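# Ship six crates: two in taped bay, four down conveyor

## Task

Dispatch all six crates. Two of them must end up lying flat, opening facing upward, inside the tape-marked bay on the table. The remaining four must reach the far end of the long grey roller conveyor, resting against its end stop. The loose blue conveyor section may be used to help.

## Robot and tools

Robot: two arms on a table, left_arm (base near y=+0.436 m) and right_arm (base near y=-0.385 m). Each carries a five-finger hand; the left hand mirrors the right. A camera stand stands behind the arms. Objects can occasionally be nudged by an outside push.

Scene frame: origin at table-top height, halfway between the nominal bases; +x points out over the table, +y toward left_arm, +z up. Reported positions (metres), orientations (quat_wxyz) and velocities are in this frame and may be a few cm off, more at long reach.

Hand point: a point fixed to the palm, about 0.15 m out from the wrist flange. Its +z runs along the straightened fingers (tips 0.06-0.07 m beyond it), +y comes out of the palm, +x runs across the palm away from the thumb on the right hand but toward the thumb on the left hand. A bracket on the little-finger side of the wrist sticks out and can strike things; the wrist may sit lower than the hand and touch the table first.

Row layout (28 numbers, each in [-1, 1], always all 28 even when one arm is idle): left arm dx, dy, dz, rx, ry, rz; left hand little, ring, middle, index, thumb_bend, thumb_turn, force_limit, speed; then the same 14 for the right arm. The six pose numbers are an offset, not a pose, measured in that arm's current Hand target axes; 1.0 equals 0.6 m of travel or 180 degrees, and rx, ry, rz form one rotation vector. Six zeros re-request the existing Hand target. Hand numbers are absolute targets: +1 open/straight, -1 closed; thumb_turn -1 puts the thumb opposite the fingers, +1 beside the palm. force_limit maps -1..+1 to roughly 0..10 N (0..15 N for the two thumb motors); speed rises from near zero at -1 to full at +0.48 and above. There is no 'leave unchanged' value: resend the last hand numbers you actually sent (or, if none yet, hand_measured plus hand_force_limit and hand_speed). With the thumb turned in, the hand grips things about 0.035-0.065 m thick; for a soft grip close at speed -0.94 or below. To squeeze harder, raise force_limit and send a more closed target than hand_measured.

execute_actions(actions, cameras): actions is a list of actions; each action is up to 15 rows, one per 1/30 s step, with the last row held if fewer are given. Every row of an action is an offset from the Hand target at that action's start, so repeating an offset keeps moving further. Images appear only for an empty actions list or when cameras names them (["all"] for every one).

move(target, speed, blend, stop_force, zero, blocking, cameras): drives each hand point in a straight line to target, one 28-number row or a list of up to 15 rows; all rows are offsets from the same starting Hand targets, not chained. speed is m/s, 0.002-3.6, default 0.25 (turns up to twice that in rad/s), one value or one per target. blend (m) rounds corners in a list. stop_force (3-120 N, shared by both arms) ends an arm's path when its wrist sensor feels that much resistance; use it slowly for touching down, never for turning hands, and omit it when backing off a contact. zero (default true) rezeroes before the move. blocking=false returns after about 0.5 s while the motion continues; not allowed with stop_force. Paths ignore obstacles and the other arm and last at most 10 s. Avoid routing a path near an arm's own base.

wait(seconds 0-10), stop(), zoom_image(camera, region [x0,y0,x1,y1] at most 504x504 pixels on the newest image of that camera), show_instructions(), zero_wrist_force(arm: left_arm or right_arm), finished_scene(scene: current scene number) which ends the scene irreversibly. Cameras: cam_head_left, cam_head_right, cam_high, cam_low, cam_left_wrist, cam_right_wrist, each 896x504.

Results: per arm the Hand target (the clipped last command, from which next offsets count), end_effector_position and quat, velocities (omitted when Joint velocities read 'within noise'), joint positions and torques, hand_measured, hand_stopped_by (moving, target, force, stalled, fault), hand_load_n (fingertip load, positive pushing open; near 0 after a lost grip), hand_force_limit, hand_speed, wrist force and torque in the hand's own axes plus the peak since the last shown, motor temperatures, and for execute_actions some step positions. A move adds a 'move:' line: done, off_target, moving, held or fault, with limits=paced (pose clipped) or limits=held (steps withheld). The hand often settles short of its target; send the remaining gap as a fresh offset.

Cautions: commanded orientation is clipped to 32 degrees from the measured one per step. Arms are stiff, so aiming even slightly beyond a firm contact can trip a fault. About 150 N (±25) on any part, or joint contact torque at 142 N m (shoulder, elbow) or 26.6 N m (wrists), freezes that arm for 10 s. Motors over 85 °C brake the arm for 30-60 s; avoid long stretched holds or pushing into unreachable poses. Keep the arms and hands from pressing on each other. Do not drop crates from height, release moving crates, slam, or knock anything off the work area.

Each tool is called after "Call:" by a JSON object that holds its "api" and its "payload", one argument or row to a line.

Reference images:

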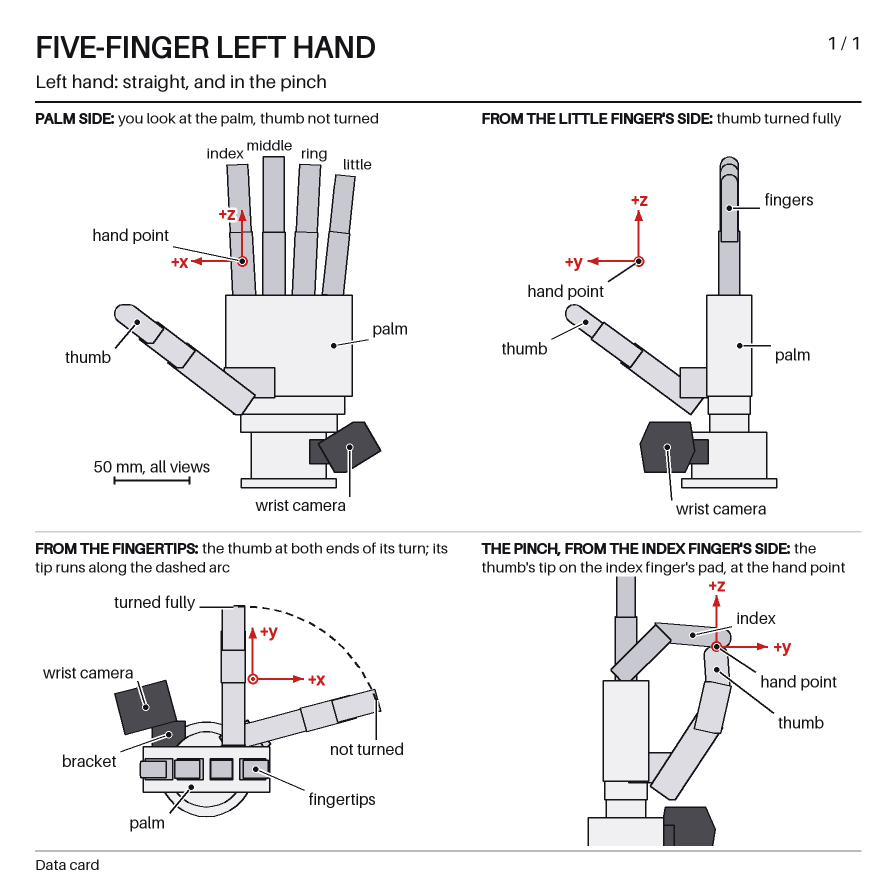

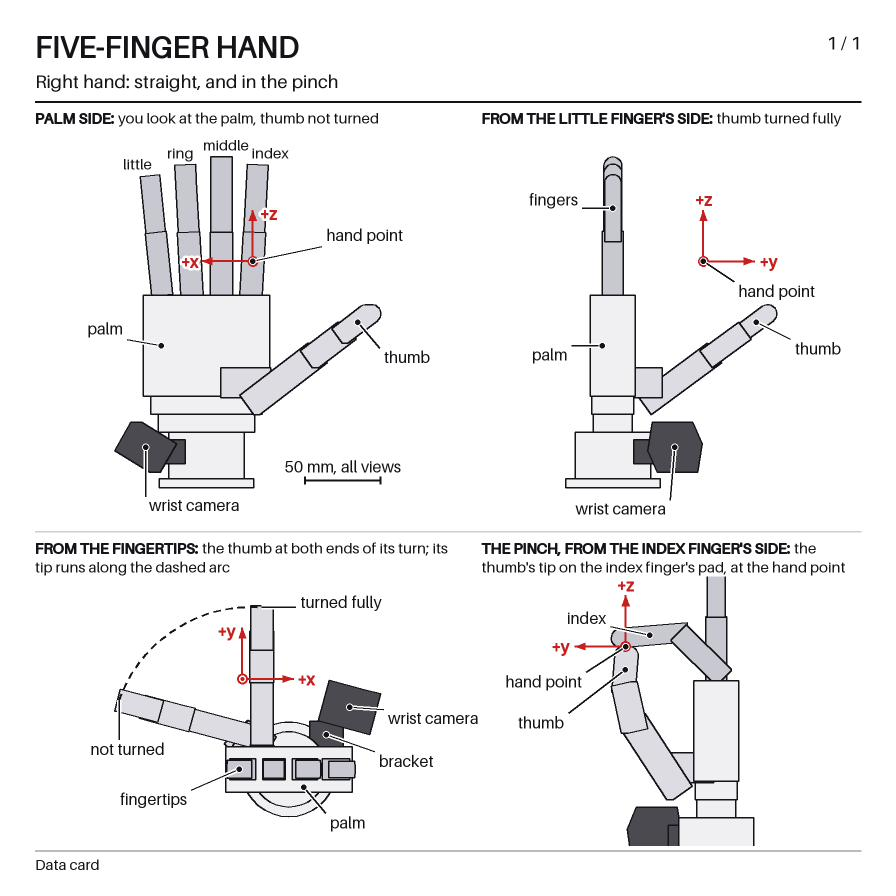

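## Session

Call:
{"api": "execute_actions", "payload": {
  "actions": []
}}

Scene clock: 0.00 s.
left_arm: end_effector_position=(+0.2768, -0.3253, +0.3145) hand_measured=(+1.000, +1.000, +1.000, +1.000, +1.000, +1.000) hand_load_n=(+0.0, +0.0, +0.0, +0.0, +0.0, +0.0) hand_stopped_by=(target, target, target, target, target, target) hand_force_limit=0.00 hand_speed=-0.80 end_effector_quat_wxyz=(-0.097, -0.222, -0.631, +0.737) | right_arm: end_effector_position=(+0.6738, -0.4305, +0.1141) hand_measured=(+1.000, +1.000, +1.000, +1.000, +1.000, +1.000) hand_load_n=(+0.0, +0.0, +0.0, +0.0, +0.0, +0.0) hand_stopped_by=(target, target, target, target, target, target) hand_force_limit=0.00 hand_speed=-0.80 end_effector_quat_wxyz=(+0.303, -0.233, +0.851, -0.361)
Joint positions: left_arm=[2.369 -2.055 -1.305 3.556 -0.564 3.446] | right_arm=[-0.223 -1.061 1.493 0.192 1.882 -2.494]
Joint velocities: within noise
Joint torques (N m): no reading
Motor temperatures (°C): left_arm=[43 46 37 35 52 48] | right_arm=[33 36 37 40 54 47]
Wrist force (N): no reading
Wrist torque (N m): no reading
Wrist force, peak (N): no reading
Hand target: left_arm +0.2768, -0.3253, +0.3145; -0.097, -0.222, -0.631, +0.737 | right_arm +0.6738, -0.4305, +0.1141; +0.303, -0.233, +0.851, -0.361

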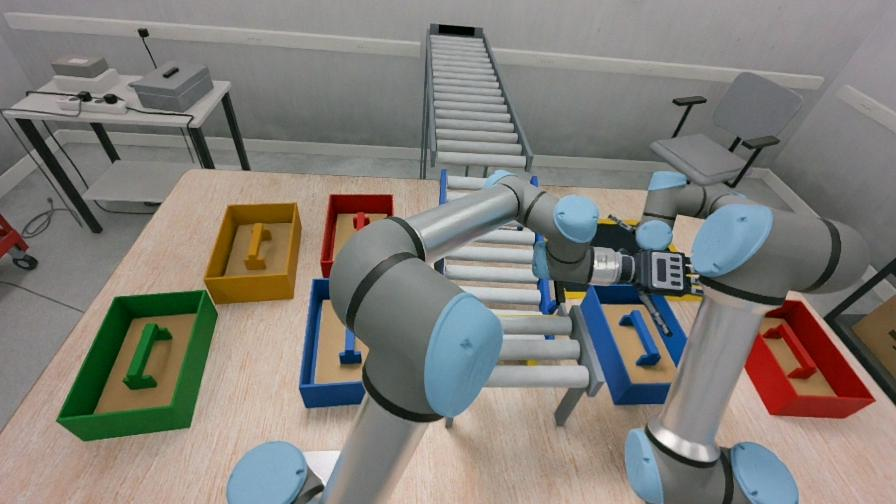

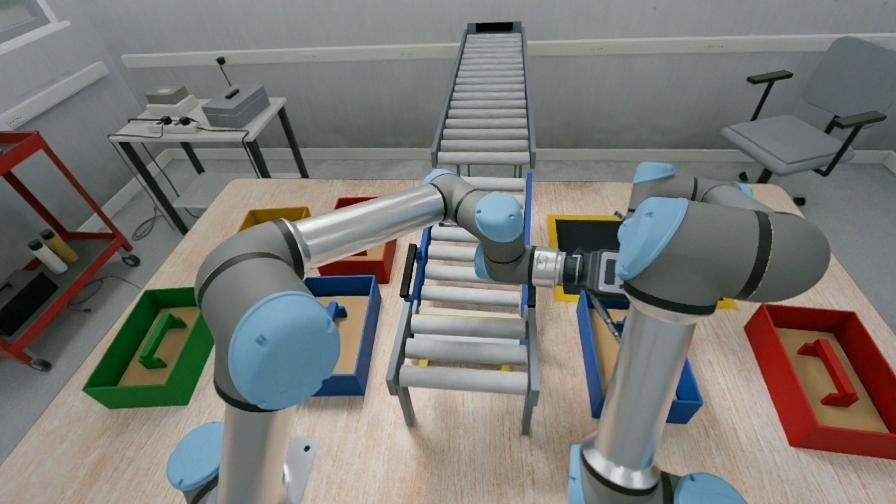

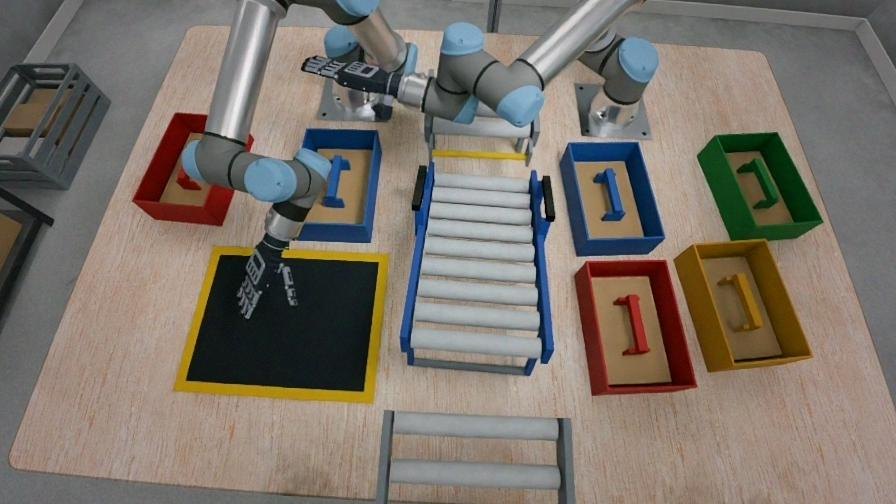

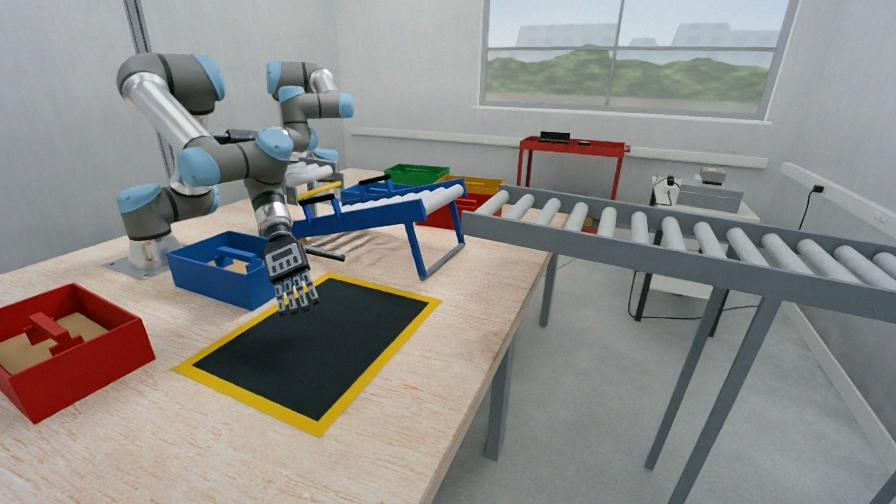

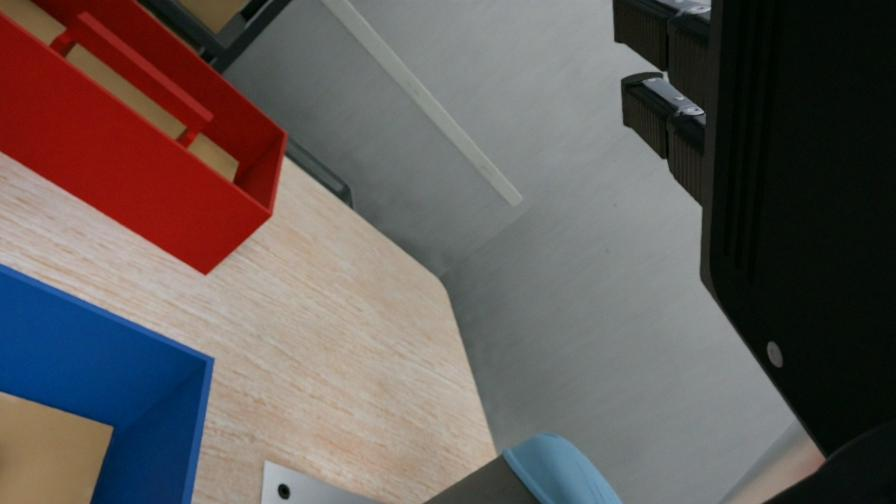

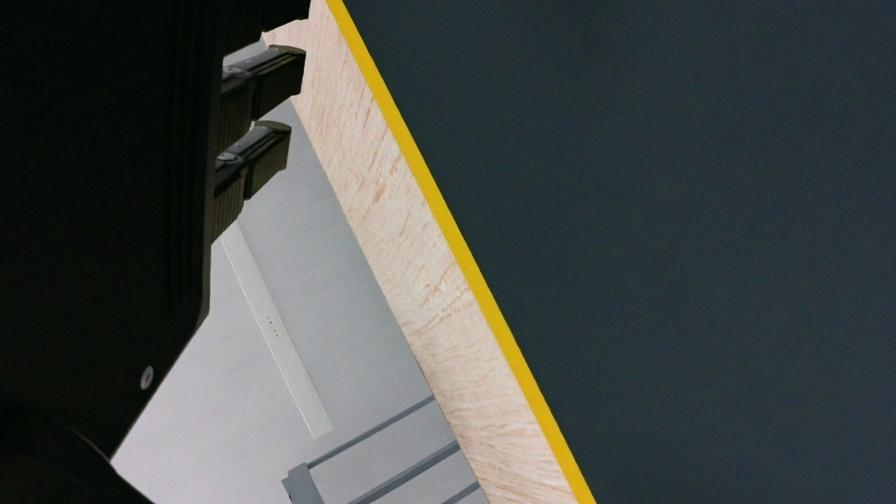

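Call:
{"api": "zoom_image", "payload": {
  "camera": "cam_high",
  "region": [350, 90, 620, 390]
}}

Call:
{"api": "zoom_image", "payload": {
  "camera": "cam_low",
  "region": [250, 120, 650, 320]
}}

Call:
{"api": "zoom_image", "payload": {
  "camera": "cam_head_right",
  "region": [350, 150, 650, 450]
}}

Call:
{"api": "zoom_image", "payload": {
  "camera": "cam_head_left",
  "region": [380, 0, 620, 200]
}}

Scaled by 1.680 from the camera's 896x504 image, which has a finer 1280x720 frame.

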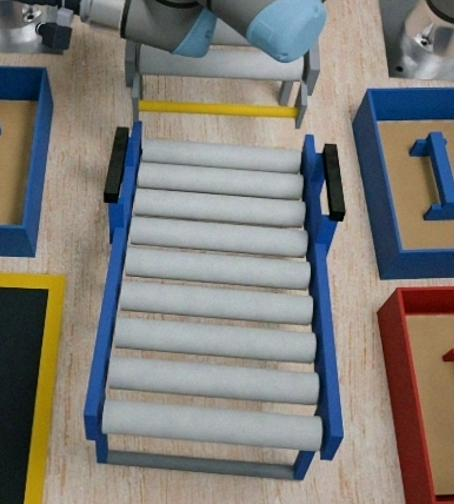

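Scaled by 1.260 from the camera's 896x504 image, which has a finer 1280x720 frame.

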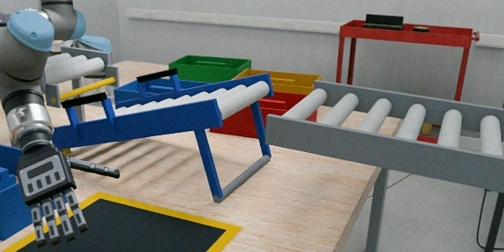

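Scaled by 1.680 from the camera's 896x504 image, which has a finer 1280x720 frame.

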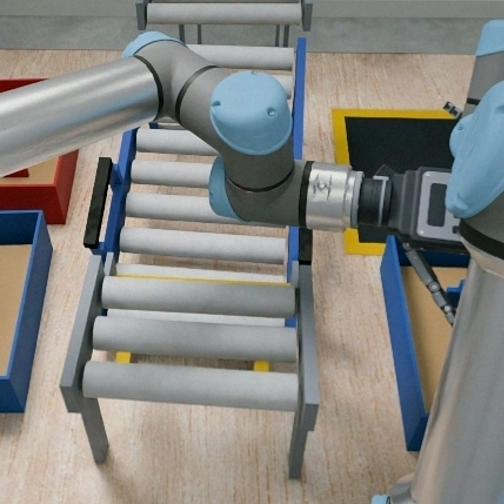

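Scaled by 2.100 from the camera's 896x504 image, which has a finer 1280x720 frame.

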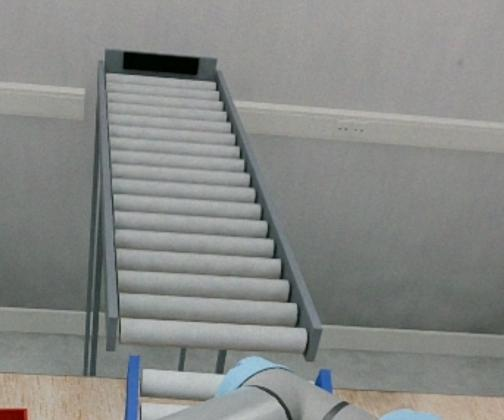

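Call:
{"api": "move", "payload": {
  "target": [-0.109,-0.272,-0.606,0,0,0,1,1,1,1,1,1,0,-0.8, 0,0,0,0,0,0,1,1,1,1,1,1,0,-0.8],
  "cameras": ["cam_high"]
}}

Scene clock: 15.63 s.
left_arm: end_effector_position=(+0.3397, +0.0496, +0.4509) hand_measured=(+1.000, +1.000, +1.000, +1.000, +1.000, +1.000) hand_load_n=(+0.0, -0.5, +0.0, +0.0, +0.0, +0.0) hand_stopped_by=(target, target, target, target, target, target) hand_force_limit=0.00 hand_speed=-0.80 end_effector_quat_wxyz=(-0.097, -0.222, -0.631, +0.736) | right_arm: end_effector_position=(+0.6738, -0.4305, +0.1141) hand_measured=(+1.000, +1.000, +1.000, +1.000, +1.000, +1.000) hand_load_n=(+0.0, +0.0, +0.0, +0.0, +0.0, -0.5) hand_stopped_by=(target, target, target, target, target, target) hand_force_limit=0.00 hand_speed=-0.80 end_effector_quat_wxyz=(+0.303, -0.233, +0.851, -0.361)
Joint positions: left_arm=[3.125 -1.712 -1.437 2.666 0.225 4.084] | right_arm=[-0.223 -1.061 1.493 0.192 1.882 -2.494]
Joint torques (N m): left_arm=[8.3 18.36 5.93 -2.75 3.42 2.07] | right_arm=[0.15 -37.83 -18.55 -0.04 0.24 -0.21]
Wrist force (N): left_arm=[-0.1 0.0 0.0] | right_arm=[0.3 0.2 0.0]
Wrist torque (N m): left_arm=[0.00 0.03 -0.07] | right_arm=[0.04 -0.04 0.03]
Wrist force, peak (N): left_arm=[-0.4 -0.9 -1.1] | right_arm=[0.4 0.4 0.5]
Hand target: left_arm +0.3397, +0.0496, +0.4509; -0.097, -0.222, -0.631, +0.737 | right_arm +0.6738, -0.4305, +0.1141; +0.303, -0.233, +0.851, -0.361
Off the commanded pose: left_arm 0.000 m, 0 deg | right_arm 0.000 m, 0 deg.
move: done
Images, in order (width x height): cam_high 896x504.

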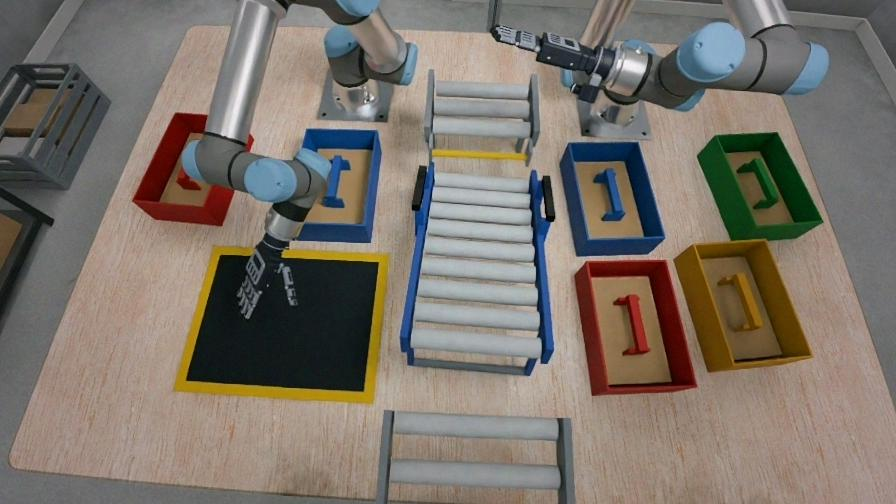

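Call:
{"api": "move", "payload": {
  "target": [-0.011,-0.013,-0.633,-0.537,0.071,-0.162,1,1,1,1,1,1,0,-0.8, 0.079,-0.237,-0.526,-0.242,0.203,0.156,1,1,1,1,1,1,0,-0.8],
  "cameras": ["all"],
  "speed": 0.4
}}

Scene clock: 19.43 s.
left_arm: end_effector_position=(+0.4199, +0.4197, +0.4213) hand_measured=(+1.000, +1.000, +1.000, +1.000, +1.000, +1.000) hand_load_n=(+0.0, +0.0, +0.0, +0.0, +0.0, +0.0) hand_stopped_by=(target, target, target, target, target, target) hand_force_limit=0.00 hand_speed=-0.80 end_effector_quat_wxyz=(+0.000, +0.000, +1.000, +0.000) | right_arm: end_effector_position=(+0.4501, -0.4001, +0.3806) hand_measured=(+1.000, +1.000, +1.000, +1.000, +1.000, +1.000) hand_load_n=(+0.0, +0.0, +0.5, +0.0, +0.0, +0.0) hand_stopped_by=(target, target, target, target, target, target) hand_force_limit=0.00 hand_speed=-0.80 end_effector_quat_wxyz=(+0.000, -0.001, +1.000, +0.000)
Joint positions: left_arm=[3.255 -1.494 -1.429 4.493 1.572 1.694] | right_arm=[-0.458 -1.209 1.027 1.753 1.572 -2.034]
Joint torques (N m): left_arm=[-11.73 10.93 10.16 3.68 2.81 -1.63] | right_arm=[-13.65 -41.11 -25.16 4.2 -2.13 -1.8]
Wrist force (N): left_arm=[0.1 0.4 -0.4] | right_arm=[0.3 0.8 -0.4]
Wrist torque (N m): left_arm=[0.42 -0.07 0.10] | right_arm=[0.05 0.08 0.07]
Wrist force, peak (N): left_arm=[-0.3 -0.5 -0.5] | right_arm=[1.1 1.2 -0.8]
Hand target: left_arm +0.4199, +0.4198, +0.4213; +0.000, +0.000, +1.000, +0.001 | right_arm +0.4501, -0.4001, +0.3806; -0.001, -0.001, +1.000, +0.000
Off the commanded pose: left_arm 0.000 m, 0 deg | right_arm 0.000 m, 0 deg.
move: done

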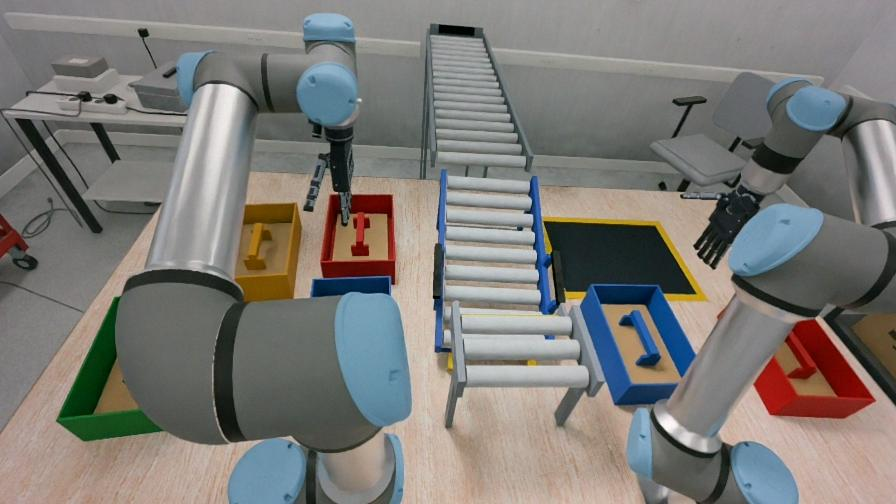

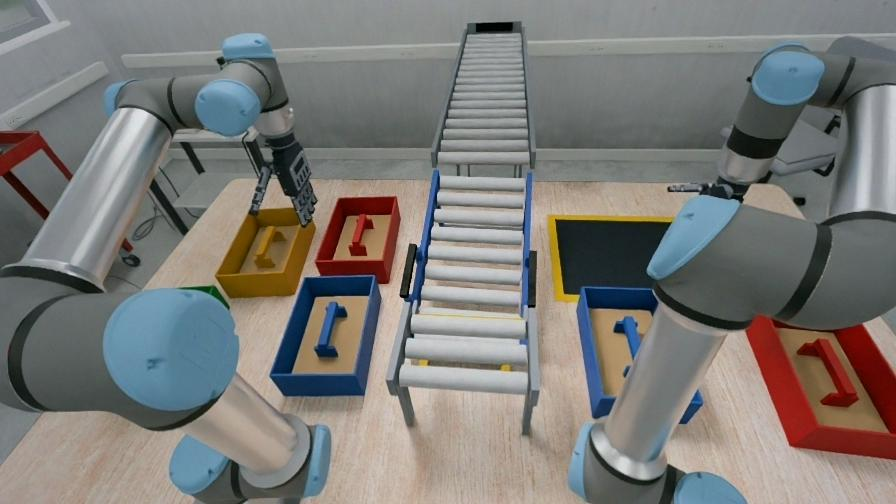

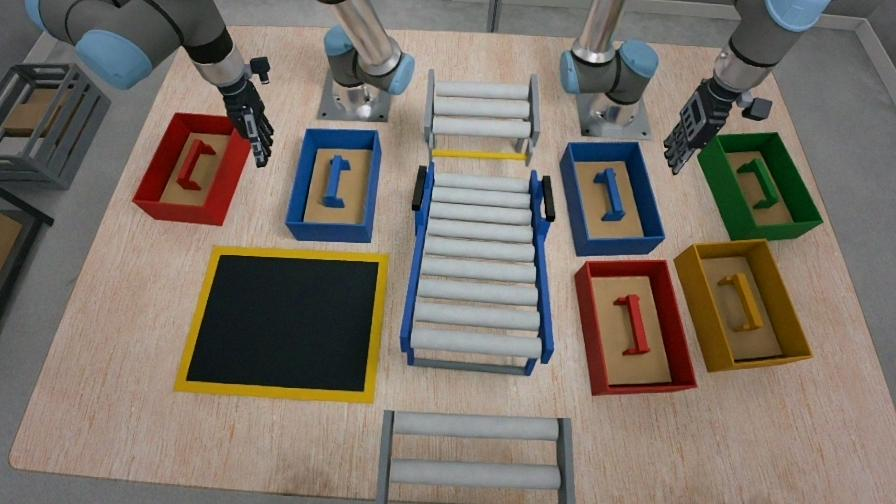

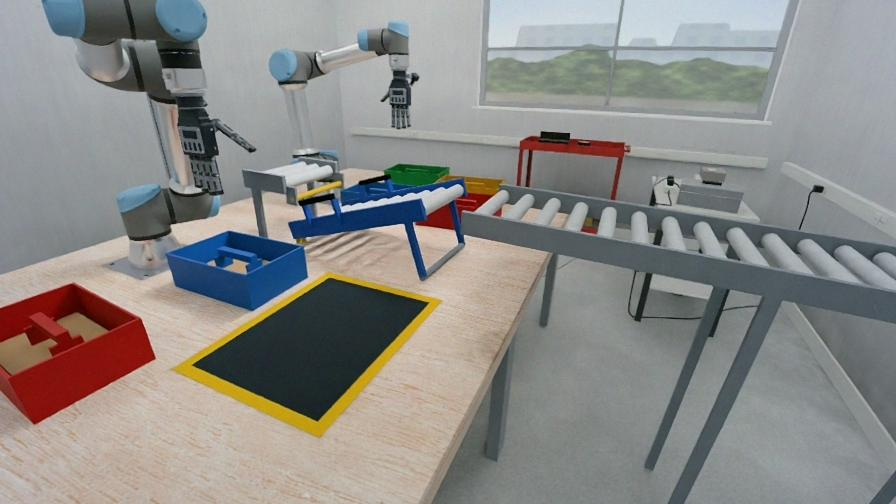

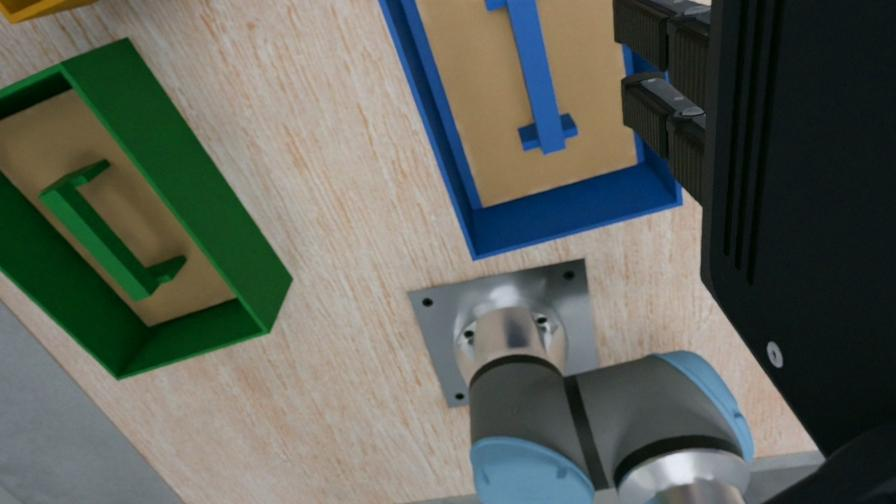

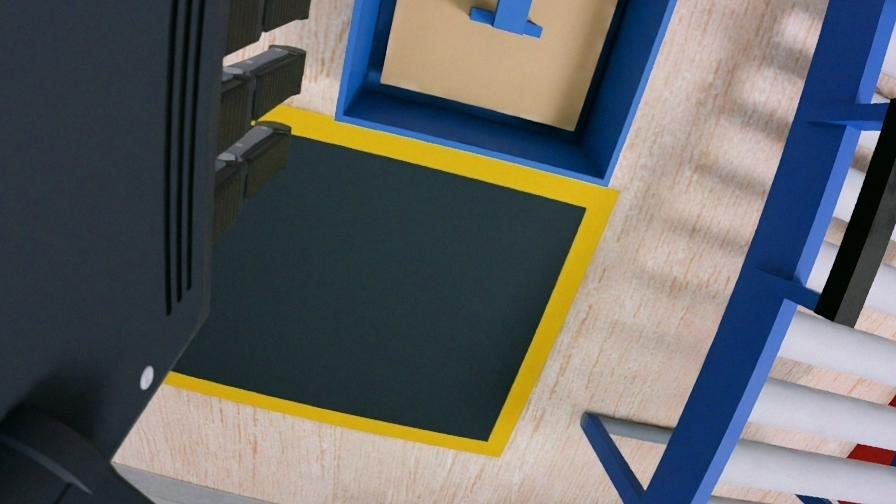

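Call:
{"api": "zoom_image", "payload": {
  "camera": "cam_low",
  "region": [220, 140, 480, 290]
}}

Call:
{"api": "zoom_image", "payload": {
  "camera": "cam_head_left",
  "region": [400, 160, 640, 440]
}}

Call:
{"api": "zoom_image", "payload": {
  "camera": "cam_low",
  "region": [440, 160, 896, 420]
}}

Scaled by 1.938 from the camera's 896x504 image, which has a finer 1280x720 frame.

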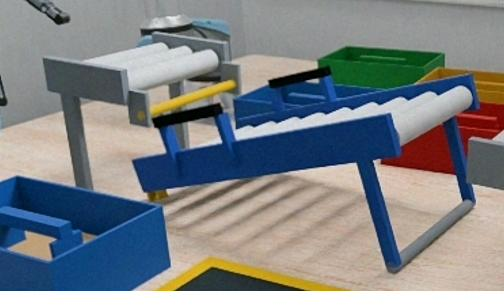

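Scaled by 1.800 from the camera's 896x504 image, which has a finer 1280x720 frame.

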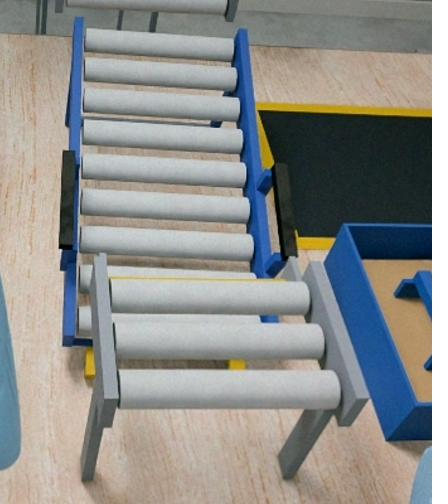

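Scaled by 1.105 from the camera's 896x504 image, which has a finer 1280x720 frame.

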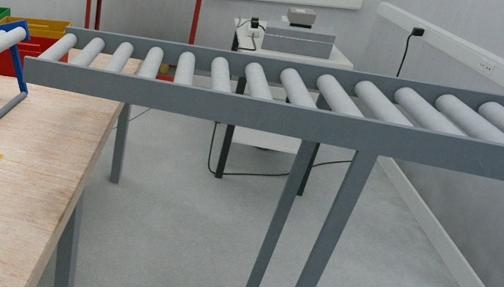

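Call:
{"api": "zoom_image", "payload": {
  "camera": "cam_high",
  "region": [180, 20, 440, 180]
}}

Call:
{"api": "zoom_image", "payload": {
  "camera": "cam_high",
  "region": [560, 20, 820, 180]
}}

Scaled by 1.938 from the camera's 896x504 image, which has a finer 1280x720 frame.

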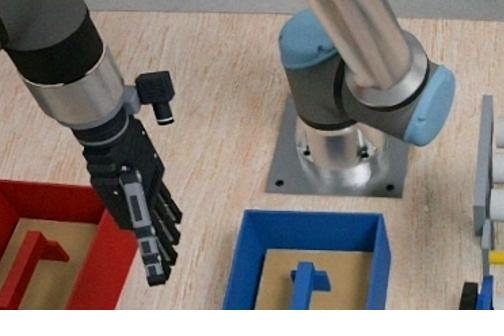

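Scaled by 1.938 from the camera's 896x504 image, which has a finer 1280x720 frame.

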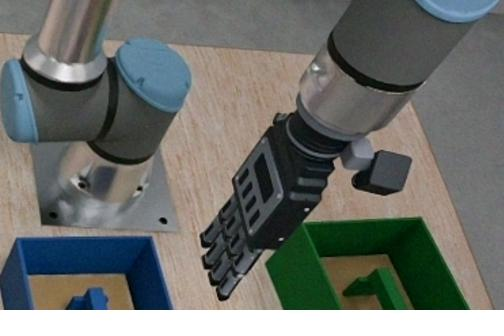

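Call:
{"api": "move", "payload": {
  "target": [0,-0.2,0,0,0,-0.5,1,1,1,1,1,1,0,-0.8, 0,0,0,0,0,0,1,1,1,1,1,1,0,-0.8],
  "cameras": ["cam_left_wrist"],
  "speed": 0.5
}}

Call:
{"api": "move", "payload": {
  "target": [0,0,0,0,0,-0.5,1,1,1,1,1,1,0,-0.8, 0,0,0,0,0,0,1,1,1,1,1,1,0,-0.8],
  "cameras": ["all"],
  "speed": 0.5
}}

Scene clock: 42.13 s.
left_arm: end_effector_position=(+0.4199, +0.2998, +0.4212) hand_measured=(+1.000, +1.000, +1.000, +1.000, +1.000, +1.000) hand_load_n=(+0.0, +0.0, +0.0, +0.0, +0.0, +0.0) hand_stopped_by=(target, target, target, target, target, target) hand_force_limit=0.00 hand_speed=-0.80 end_effector_quat_wxyz=(+0.000, +0.707, -0.707, +0.000) | right_arm: end_effector_position=(+0.4501, -0.4001, +0.3806) hand_measured=(+1.000, +1.000, +1.000, +1.000, +1.000, +1.000) hand_load_n=(+0.0, +0.0, +0.0, +0.0, +0.0, +0.0) hand_stopped_by=(target, target, target, target, target, target) hand_force_limit=0.00 hand_speed=-0.80 end_effector_quat_wxyz=(-0.001, -0.001, +1.000, +0.000)
Joint positions: left_arm=[3.188 -1.577 -1.349 4.497 1.572 0.056] | right_arm=[-0.458 -1.209 1.027 1.753 1.572 -2.034]
Joint torques (N m): left_arm=[-10.86 28.46 8.48 0.6 2.8 -1.22] | right_arm=[-13.72 -39.22 -26 4.43 -2.16 -1.76]
Wrist force (N): left_arm=[0.0 0.2 -0.5] | right_arm=[0.6 1.0 0.1]
Wrist torque (N m): left_arm=[0.38 -0.04 0.07] | right_arm=[0.05 0.03 0.10]
Wrist force, peak (N): left_arm=[0.5 0.3 -0.7] | right_arm=[1.0 1.2 -0.5]
Hand target: left_arm +0.4199, +0.2998, +0.4212; +0.000, +0.707, -0.707, +0.000 | right_arm +0.4501, -0.4001, +0.3806; -0.001, -0.001, +1.000, +0.000
Off the commanded pose: left_arm 0.000 m, 0 deg | right_arm 0.000 m, 0 deg.
move: done
Images, in order (width x height): cam_left_wrist 896x504.

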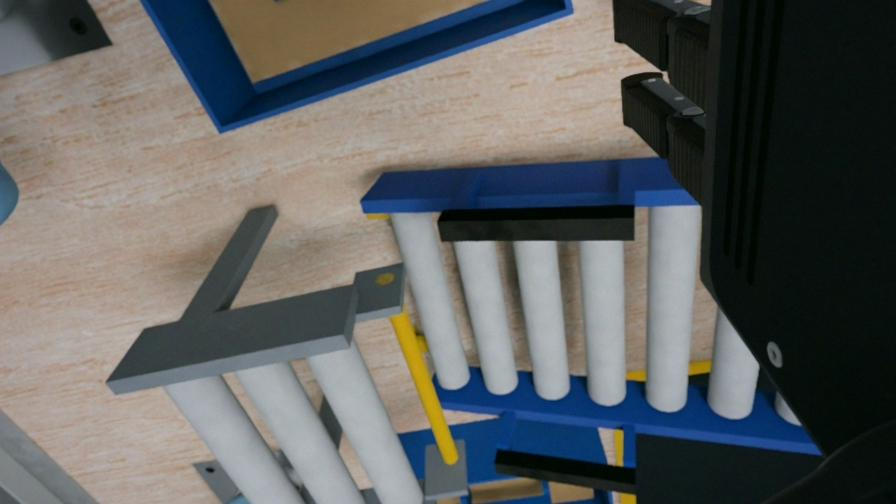

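Scene clock: 44.60 s.
left_arm: end_effector_position=(+0.4199, +0.2998, +0.4212) hand_measured=(+1.000, +1.000, +1.000, +1.000, +1.000, +1.000) hand_load_n=(+0.0, +0.0, +0.0, +0.0, +0.0, +0.0) hand_stopped_by=(target, target, target, target, target, target) hand_force_limit=0.00 hand_speed=-0.80 end_effector_quat_wxyz=(-0.001, +1.000, +0.000, +0.000) | right_arm: end_effector_position=(+0.4501, -0.4001, +0.3806) hand_measured=(+1.000, +1.000, +1.000, +1.000, +1.000, +1.000) hand_load_n=(+0.0, +0.0, +0.0, +0.0, +0.0, +0.0) hand_stopped_by=(target, target, target, target, target, target) hand_force_limit=0.00 hand_speed=-0.80 end_effector_quat_wxyz=(-0.001, -0.001, +1.000, +0.000)
Joint positions: left_arm=[3.276 -1.347 -1.551 4.469 1.572 -1.426] | right_arm=[-0.458 -1.209 1.027 1.753 1.572 -2.034]
Joint torques (N m): left_arm=[-12.11 18.45 10.21 0.77 2.38 -1.33] | right_arm=[-13.28 -37.85 -25.29 4.34 -2.05 -1.94]
Wrist force (N): left_arm=[0.2 0.4 -0.6] | right_arm=[0.7 0.9 0.0]
Wrist torque (N m): left_arm=[0.43 -0.07 0.10] | right_arm=[0.04 0.02 0.10]
Wrist force, peak (N): left_arm=[-0.4 0.4 -0.8] | right_arm=[1.0 1.0 -0.3]
Hand target: left_arm +0.4199, +0.2998, +0.4212; -0.001, +1.000, +0.000, +0.000 | right_arm +0.4501, -0.4001, +0.3806; -0.001, -0.001, +1.000, +0.000
Off the commanded pose: left_arm 0.000 m, 0 deg | right_arm 0.000 m, 0 deg.
move: done

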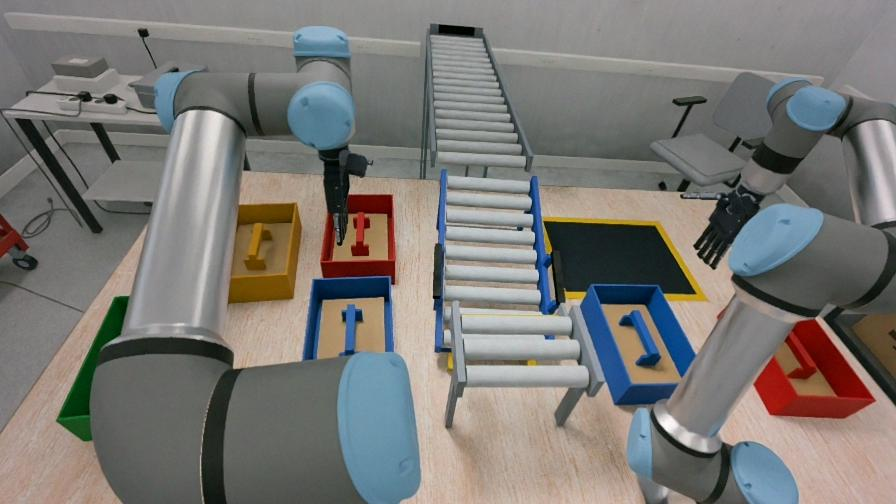

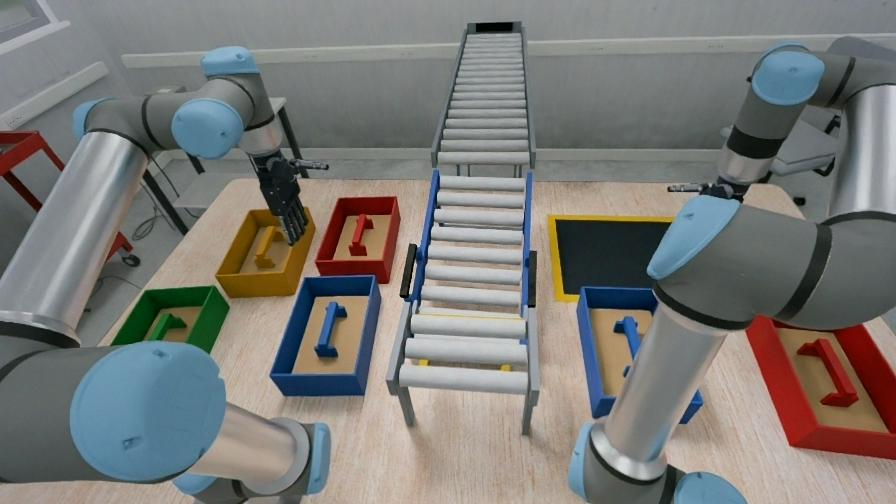

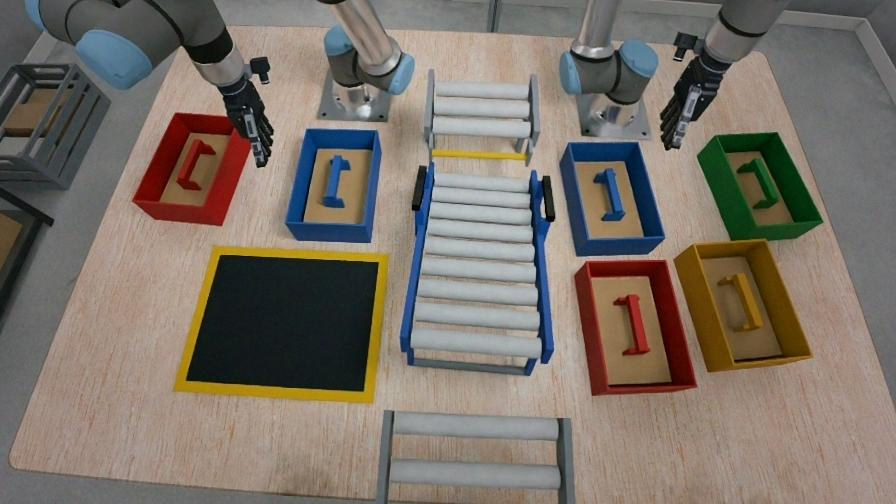

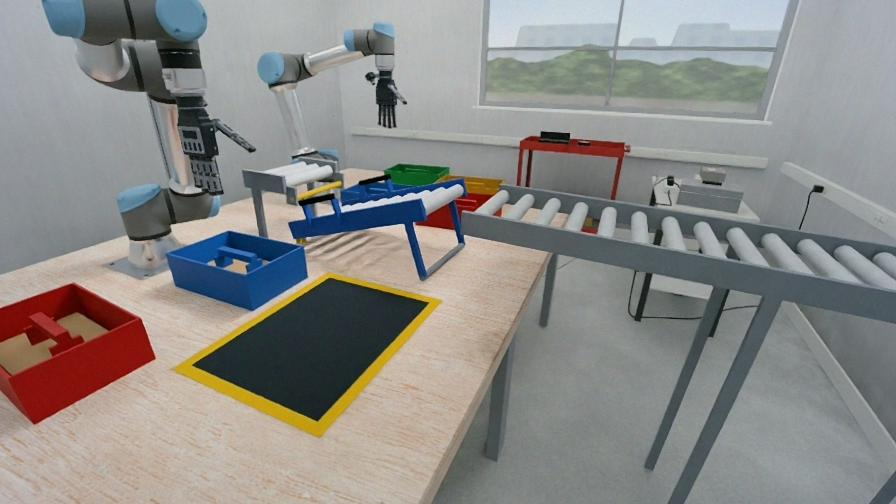

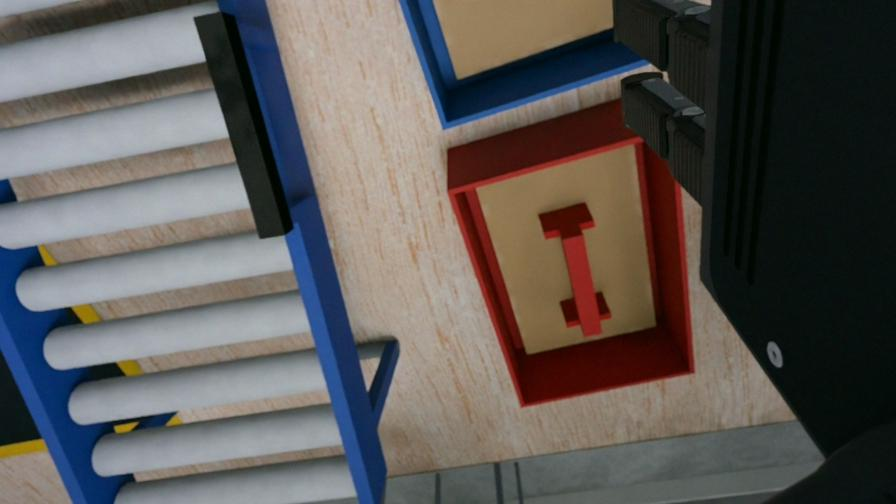

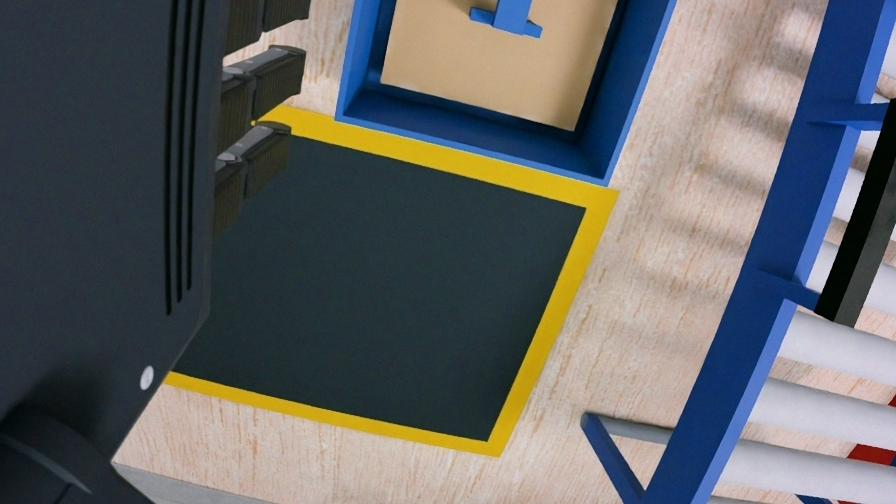

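Call:
{"api": "zoom_image", "payload": {
  "camera": "cam_low",
  "region": [270, 160, 370, 260]
}}

Call:
{"api": "zoom_image", "payload": {
  "camera": "cam_head_right",
  "region": [380, 220, 560, 440]
}}

Call:
{"api": "zoom_image", "payload": {
  "camera": "cam_high",
  "region": [400, 60, 580, 240]
}}

Scaled by 5.040 from the camera's 896x504 image, which has a finer 1280x720 frame.

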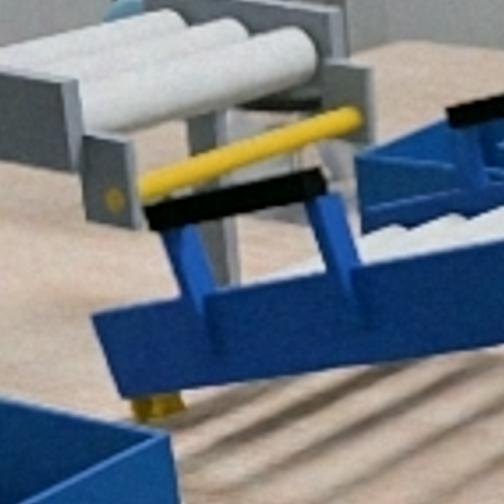

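Scaled by 2.291 from the camera's 896x504 image, which has a finer 1280x720 frame.

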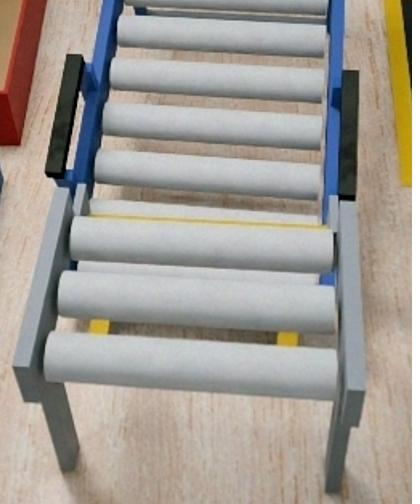

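Scaled by 2.800 from the camera's 896x504 image, which has a finer 1280x720 frame.

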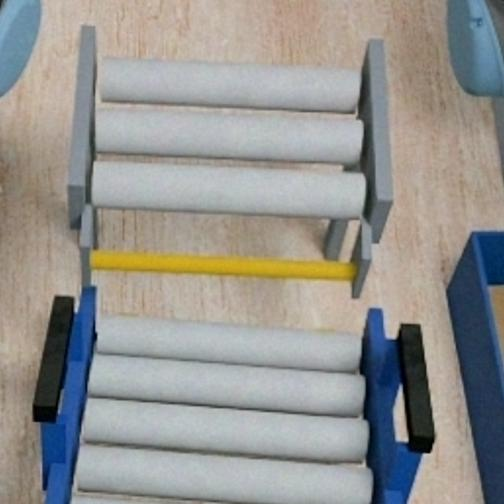

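Call:
{"api": "zoom_image", "payload": {
  "camera": "cam_head_right",
  "region": [400, 330, 540, 390]
}}

Call:
{"api": "zoom_image", "payload": {
  "camera": "cam_head_left",
  "region": [430, 300, 610, 400]
}}

Scaled by 3.600 from the camera's 896x504 image, which has a finer 1280x720 frame.

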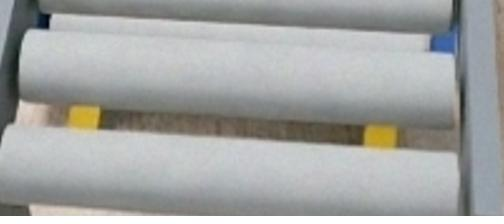

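Scaled by 2.800 from the camera's 896x504 image, which has a finer 1280x720 frame.

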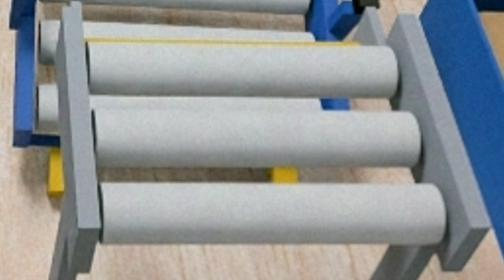

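Call:
{"api": "zoom_image", "payload": {
  "camera": "cam_low",
  "region": [284, 222, 324, 252]
}}

Scaled by 12.600 from the camera's 896x504 image, which has a finer 1280x720 frame.

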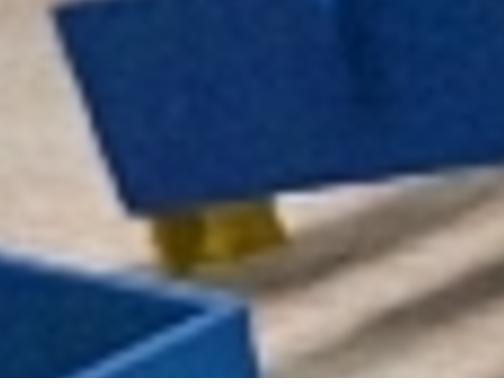

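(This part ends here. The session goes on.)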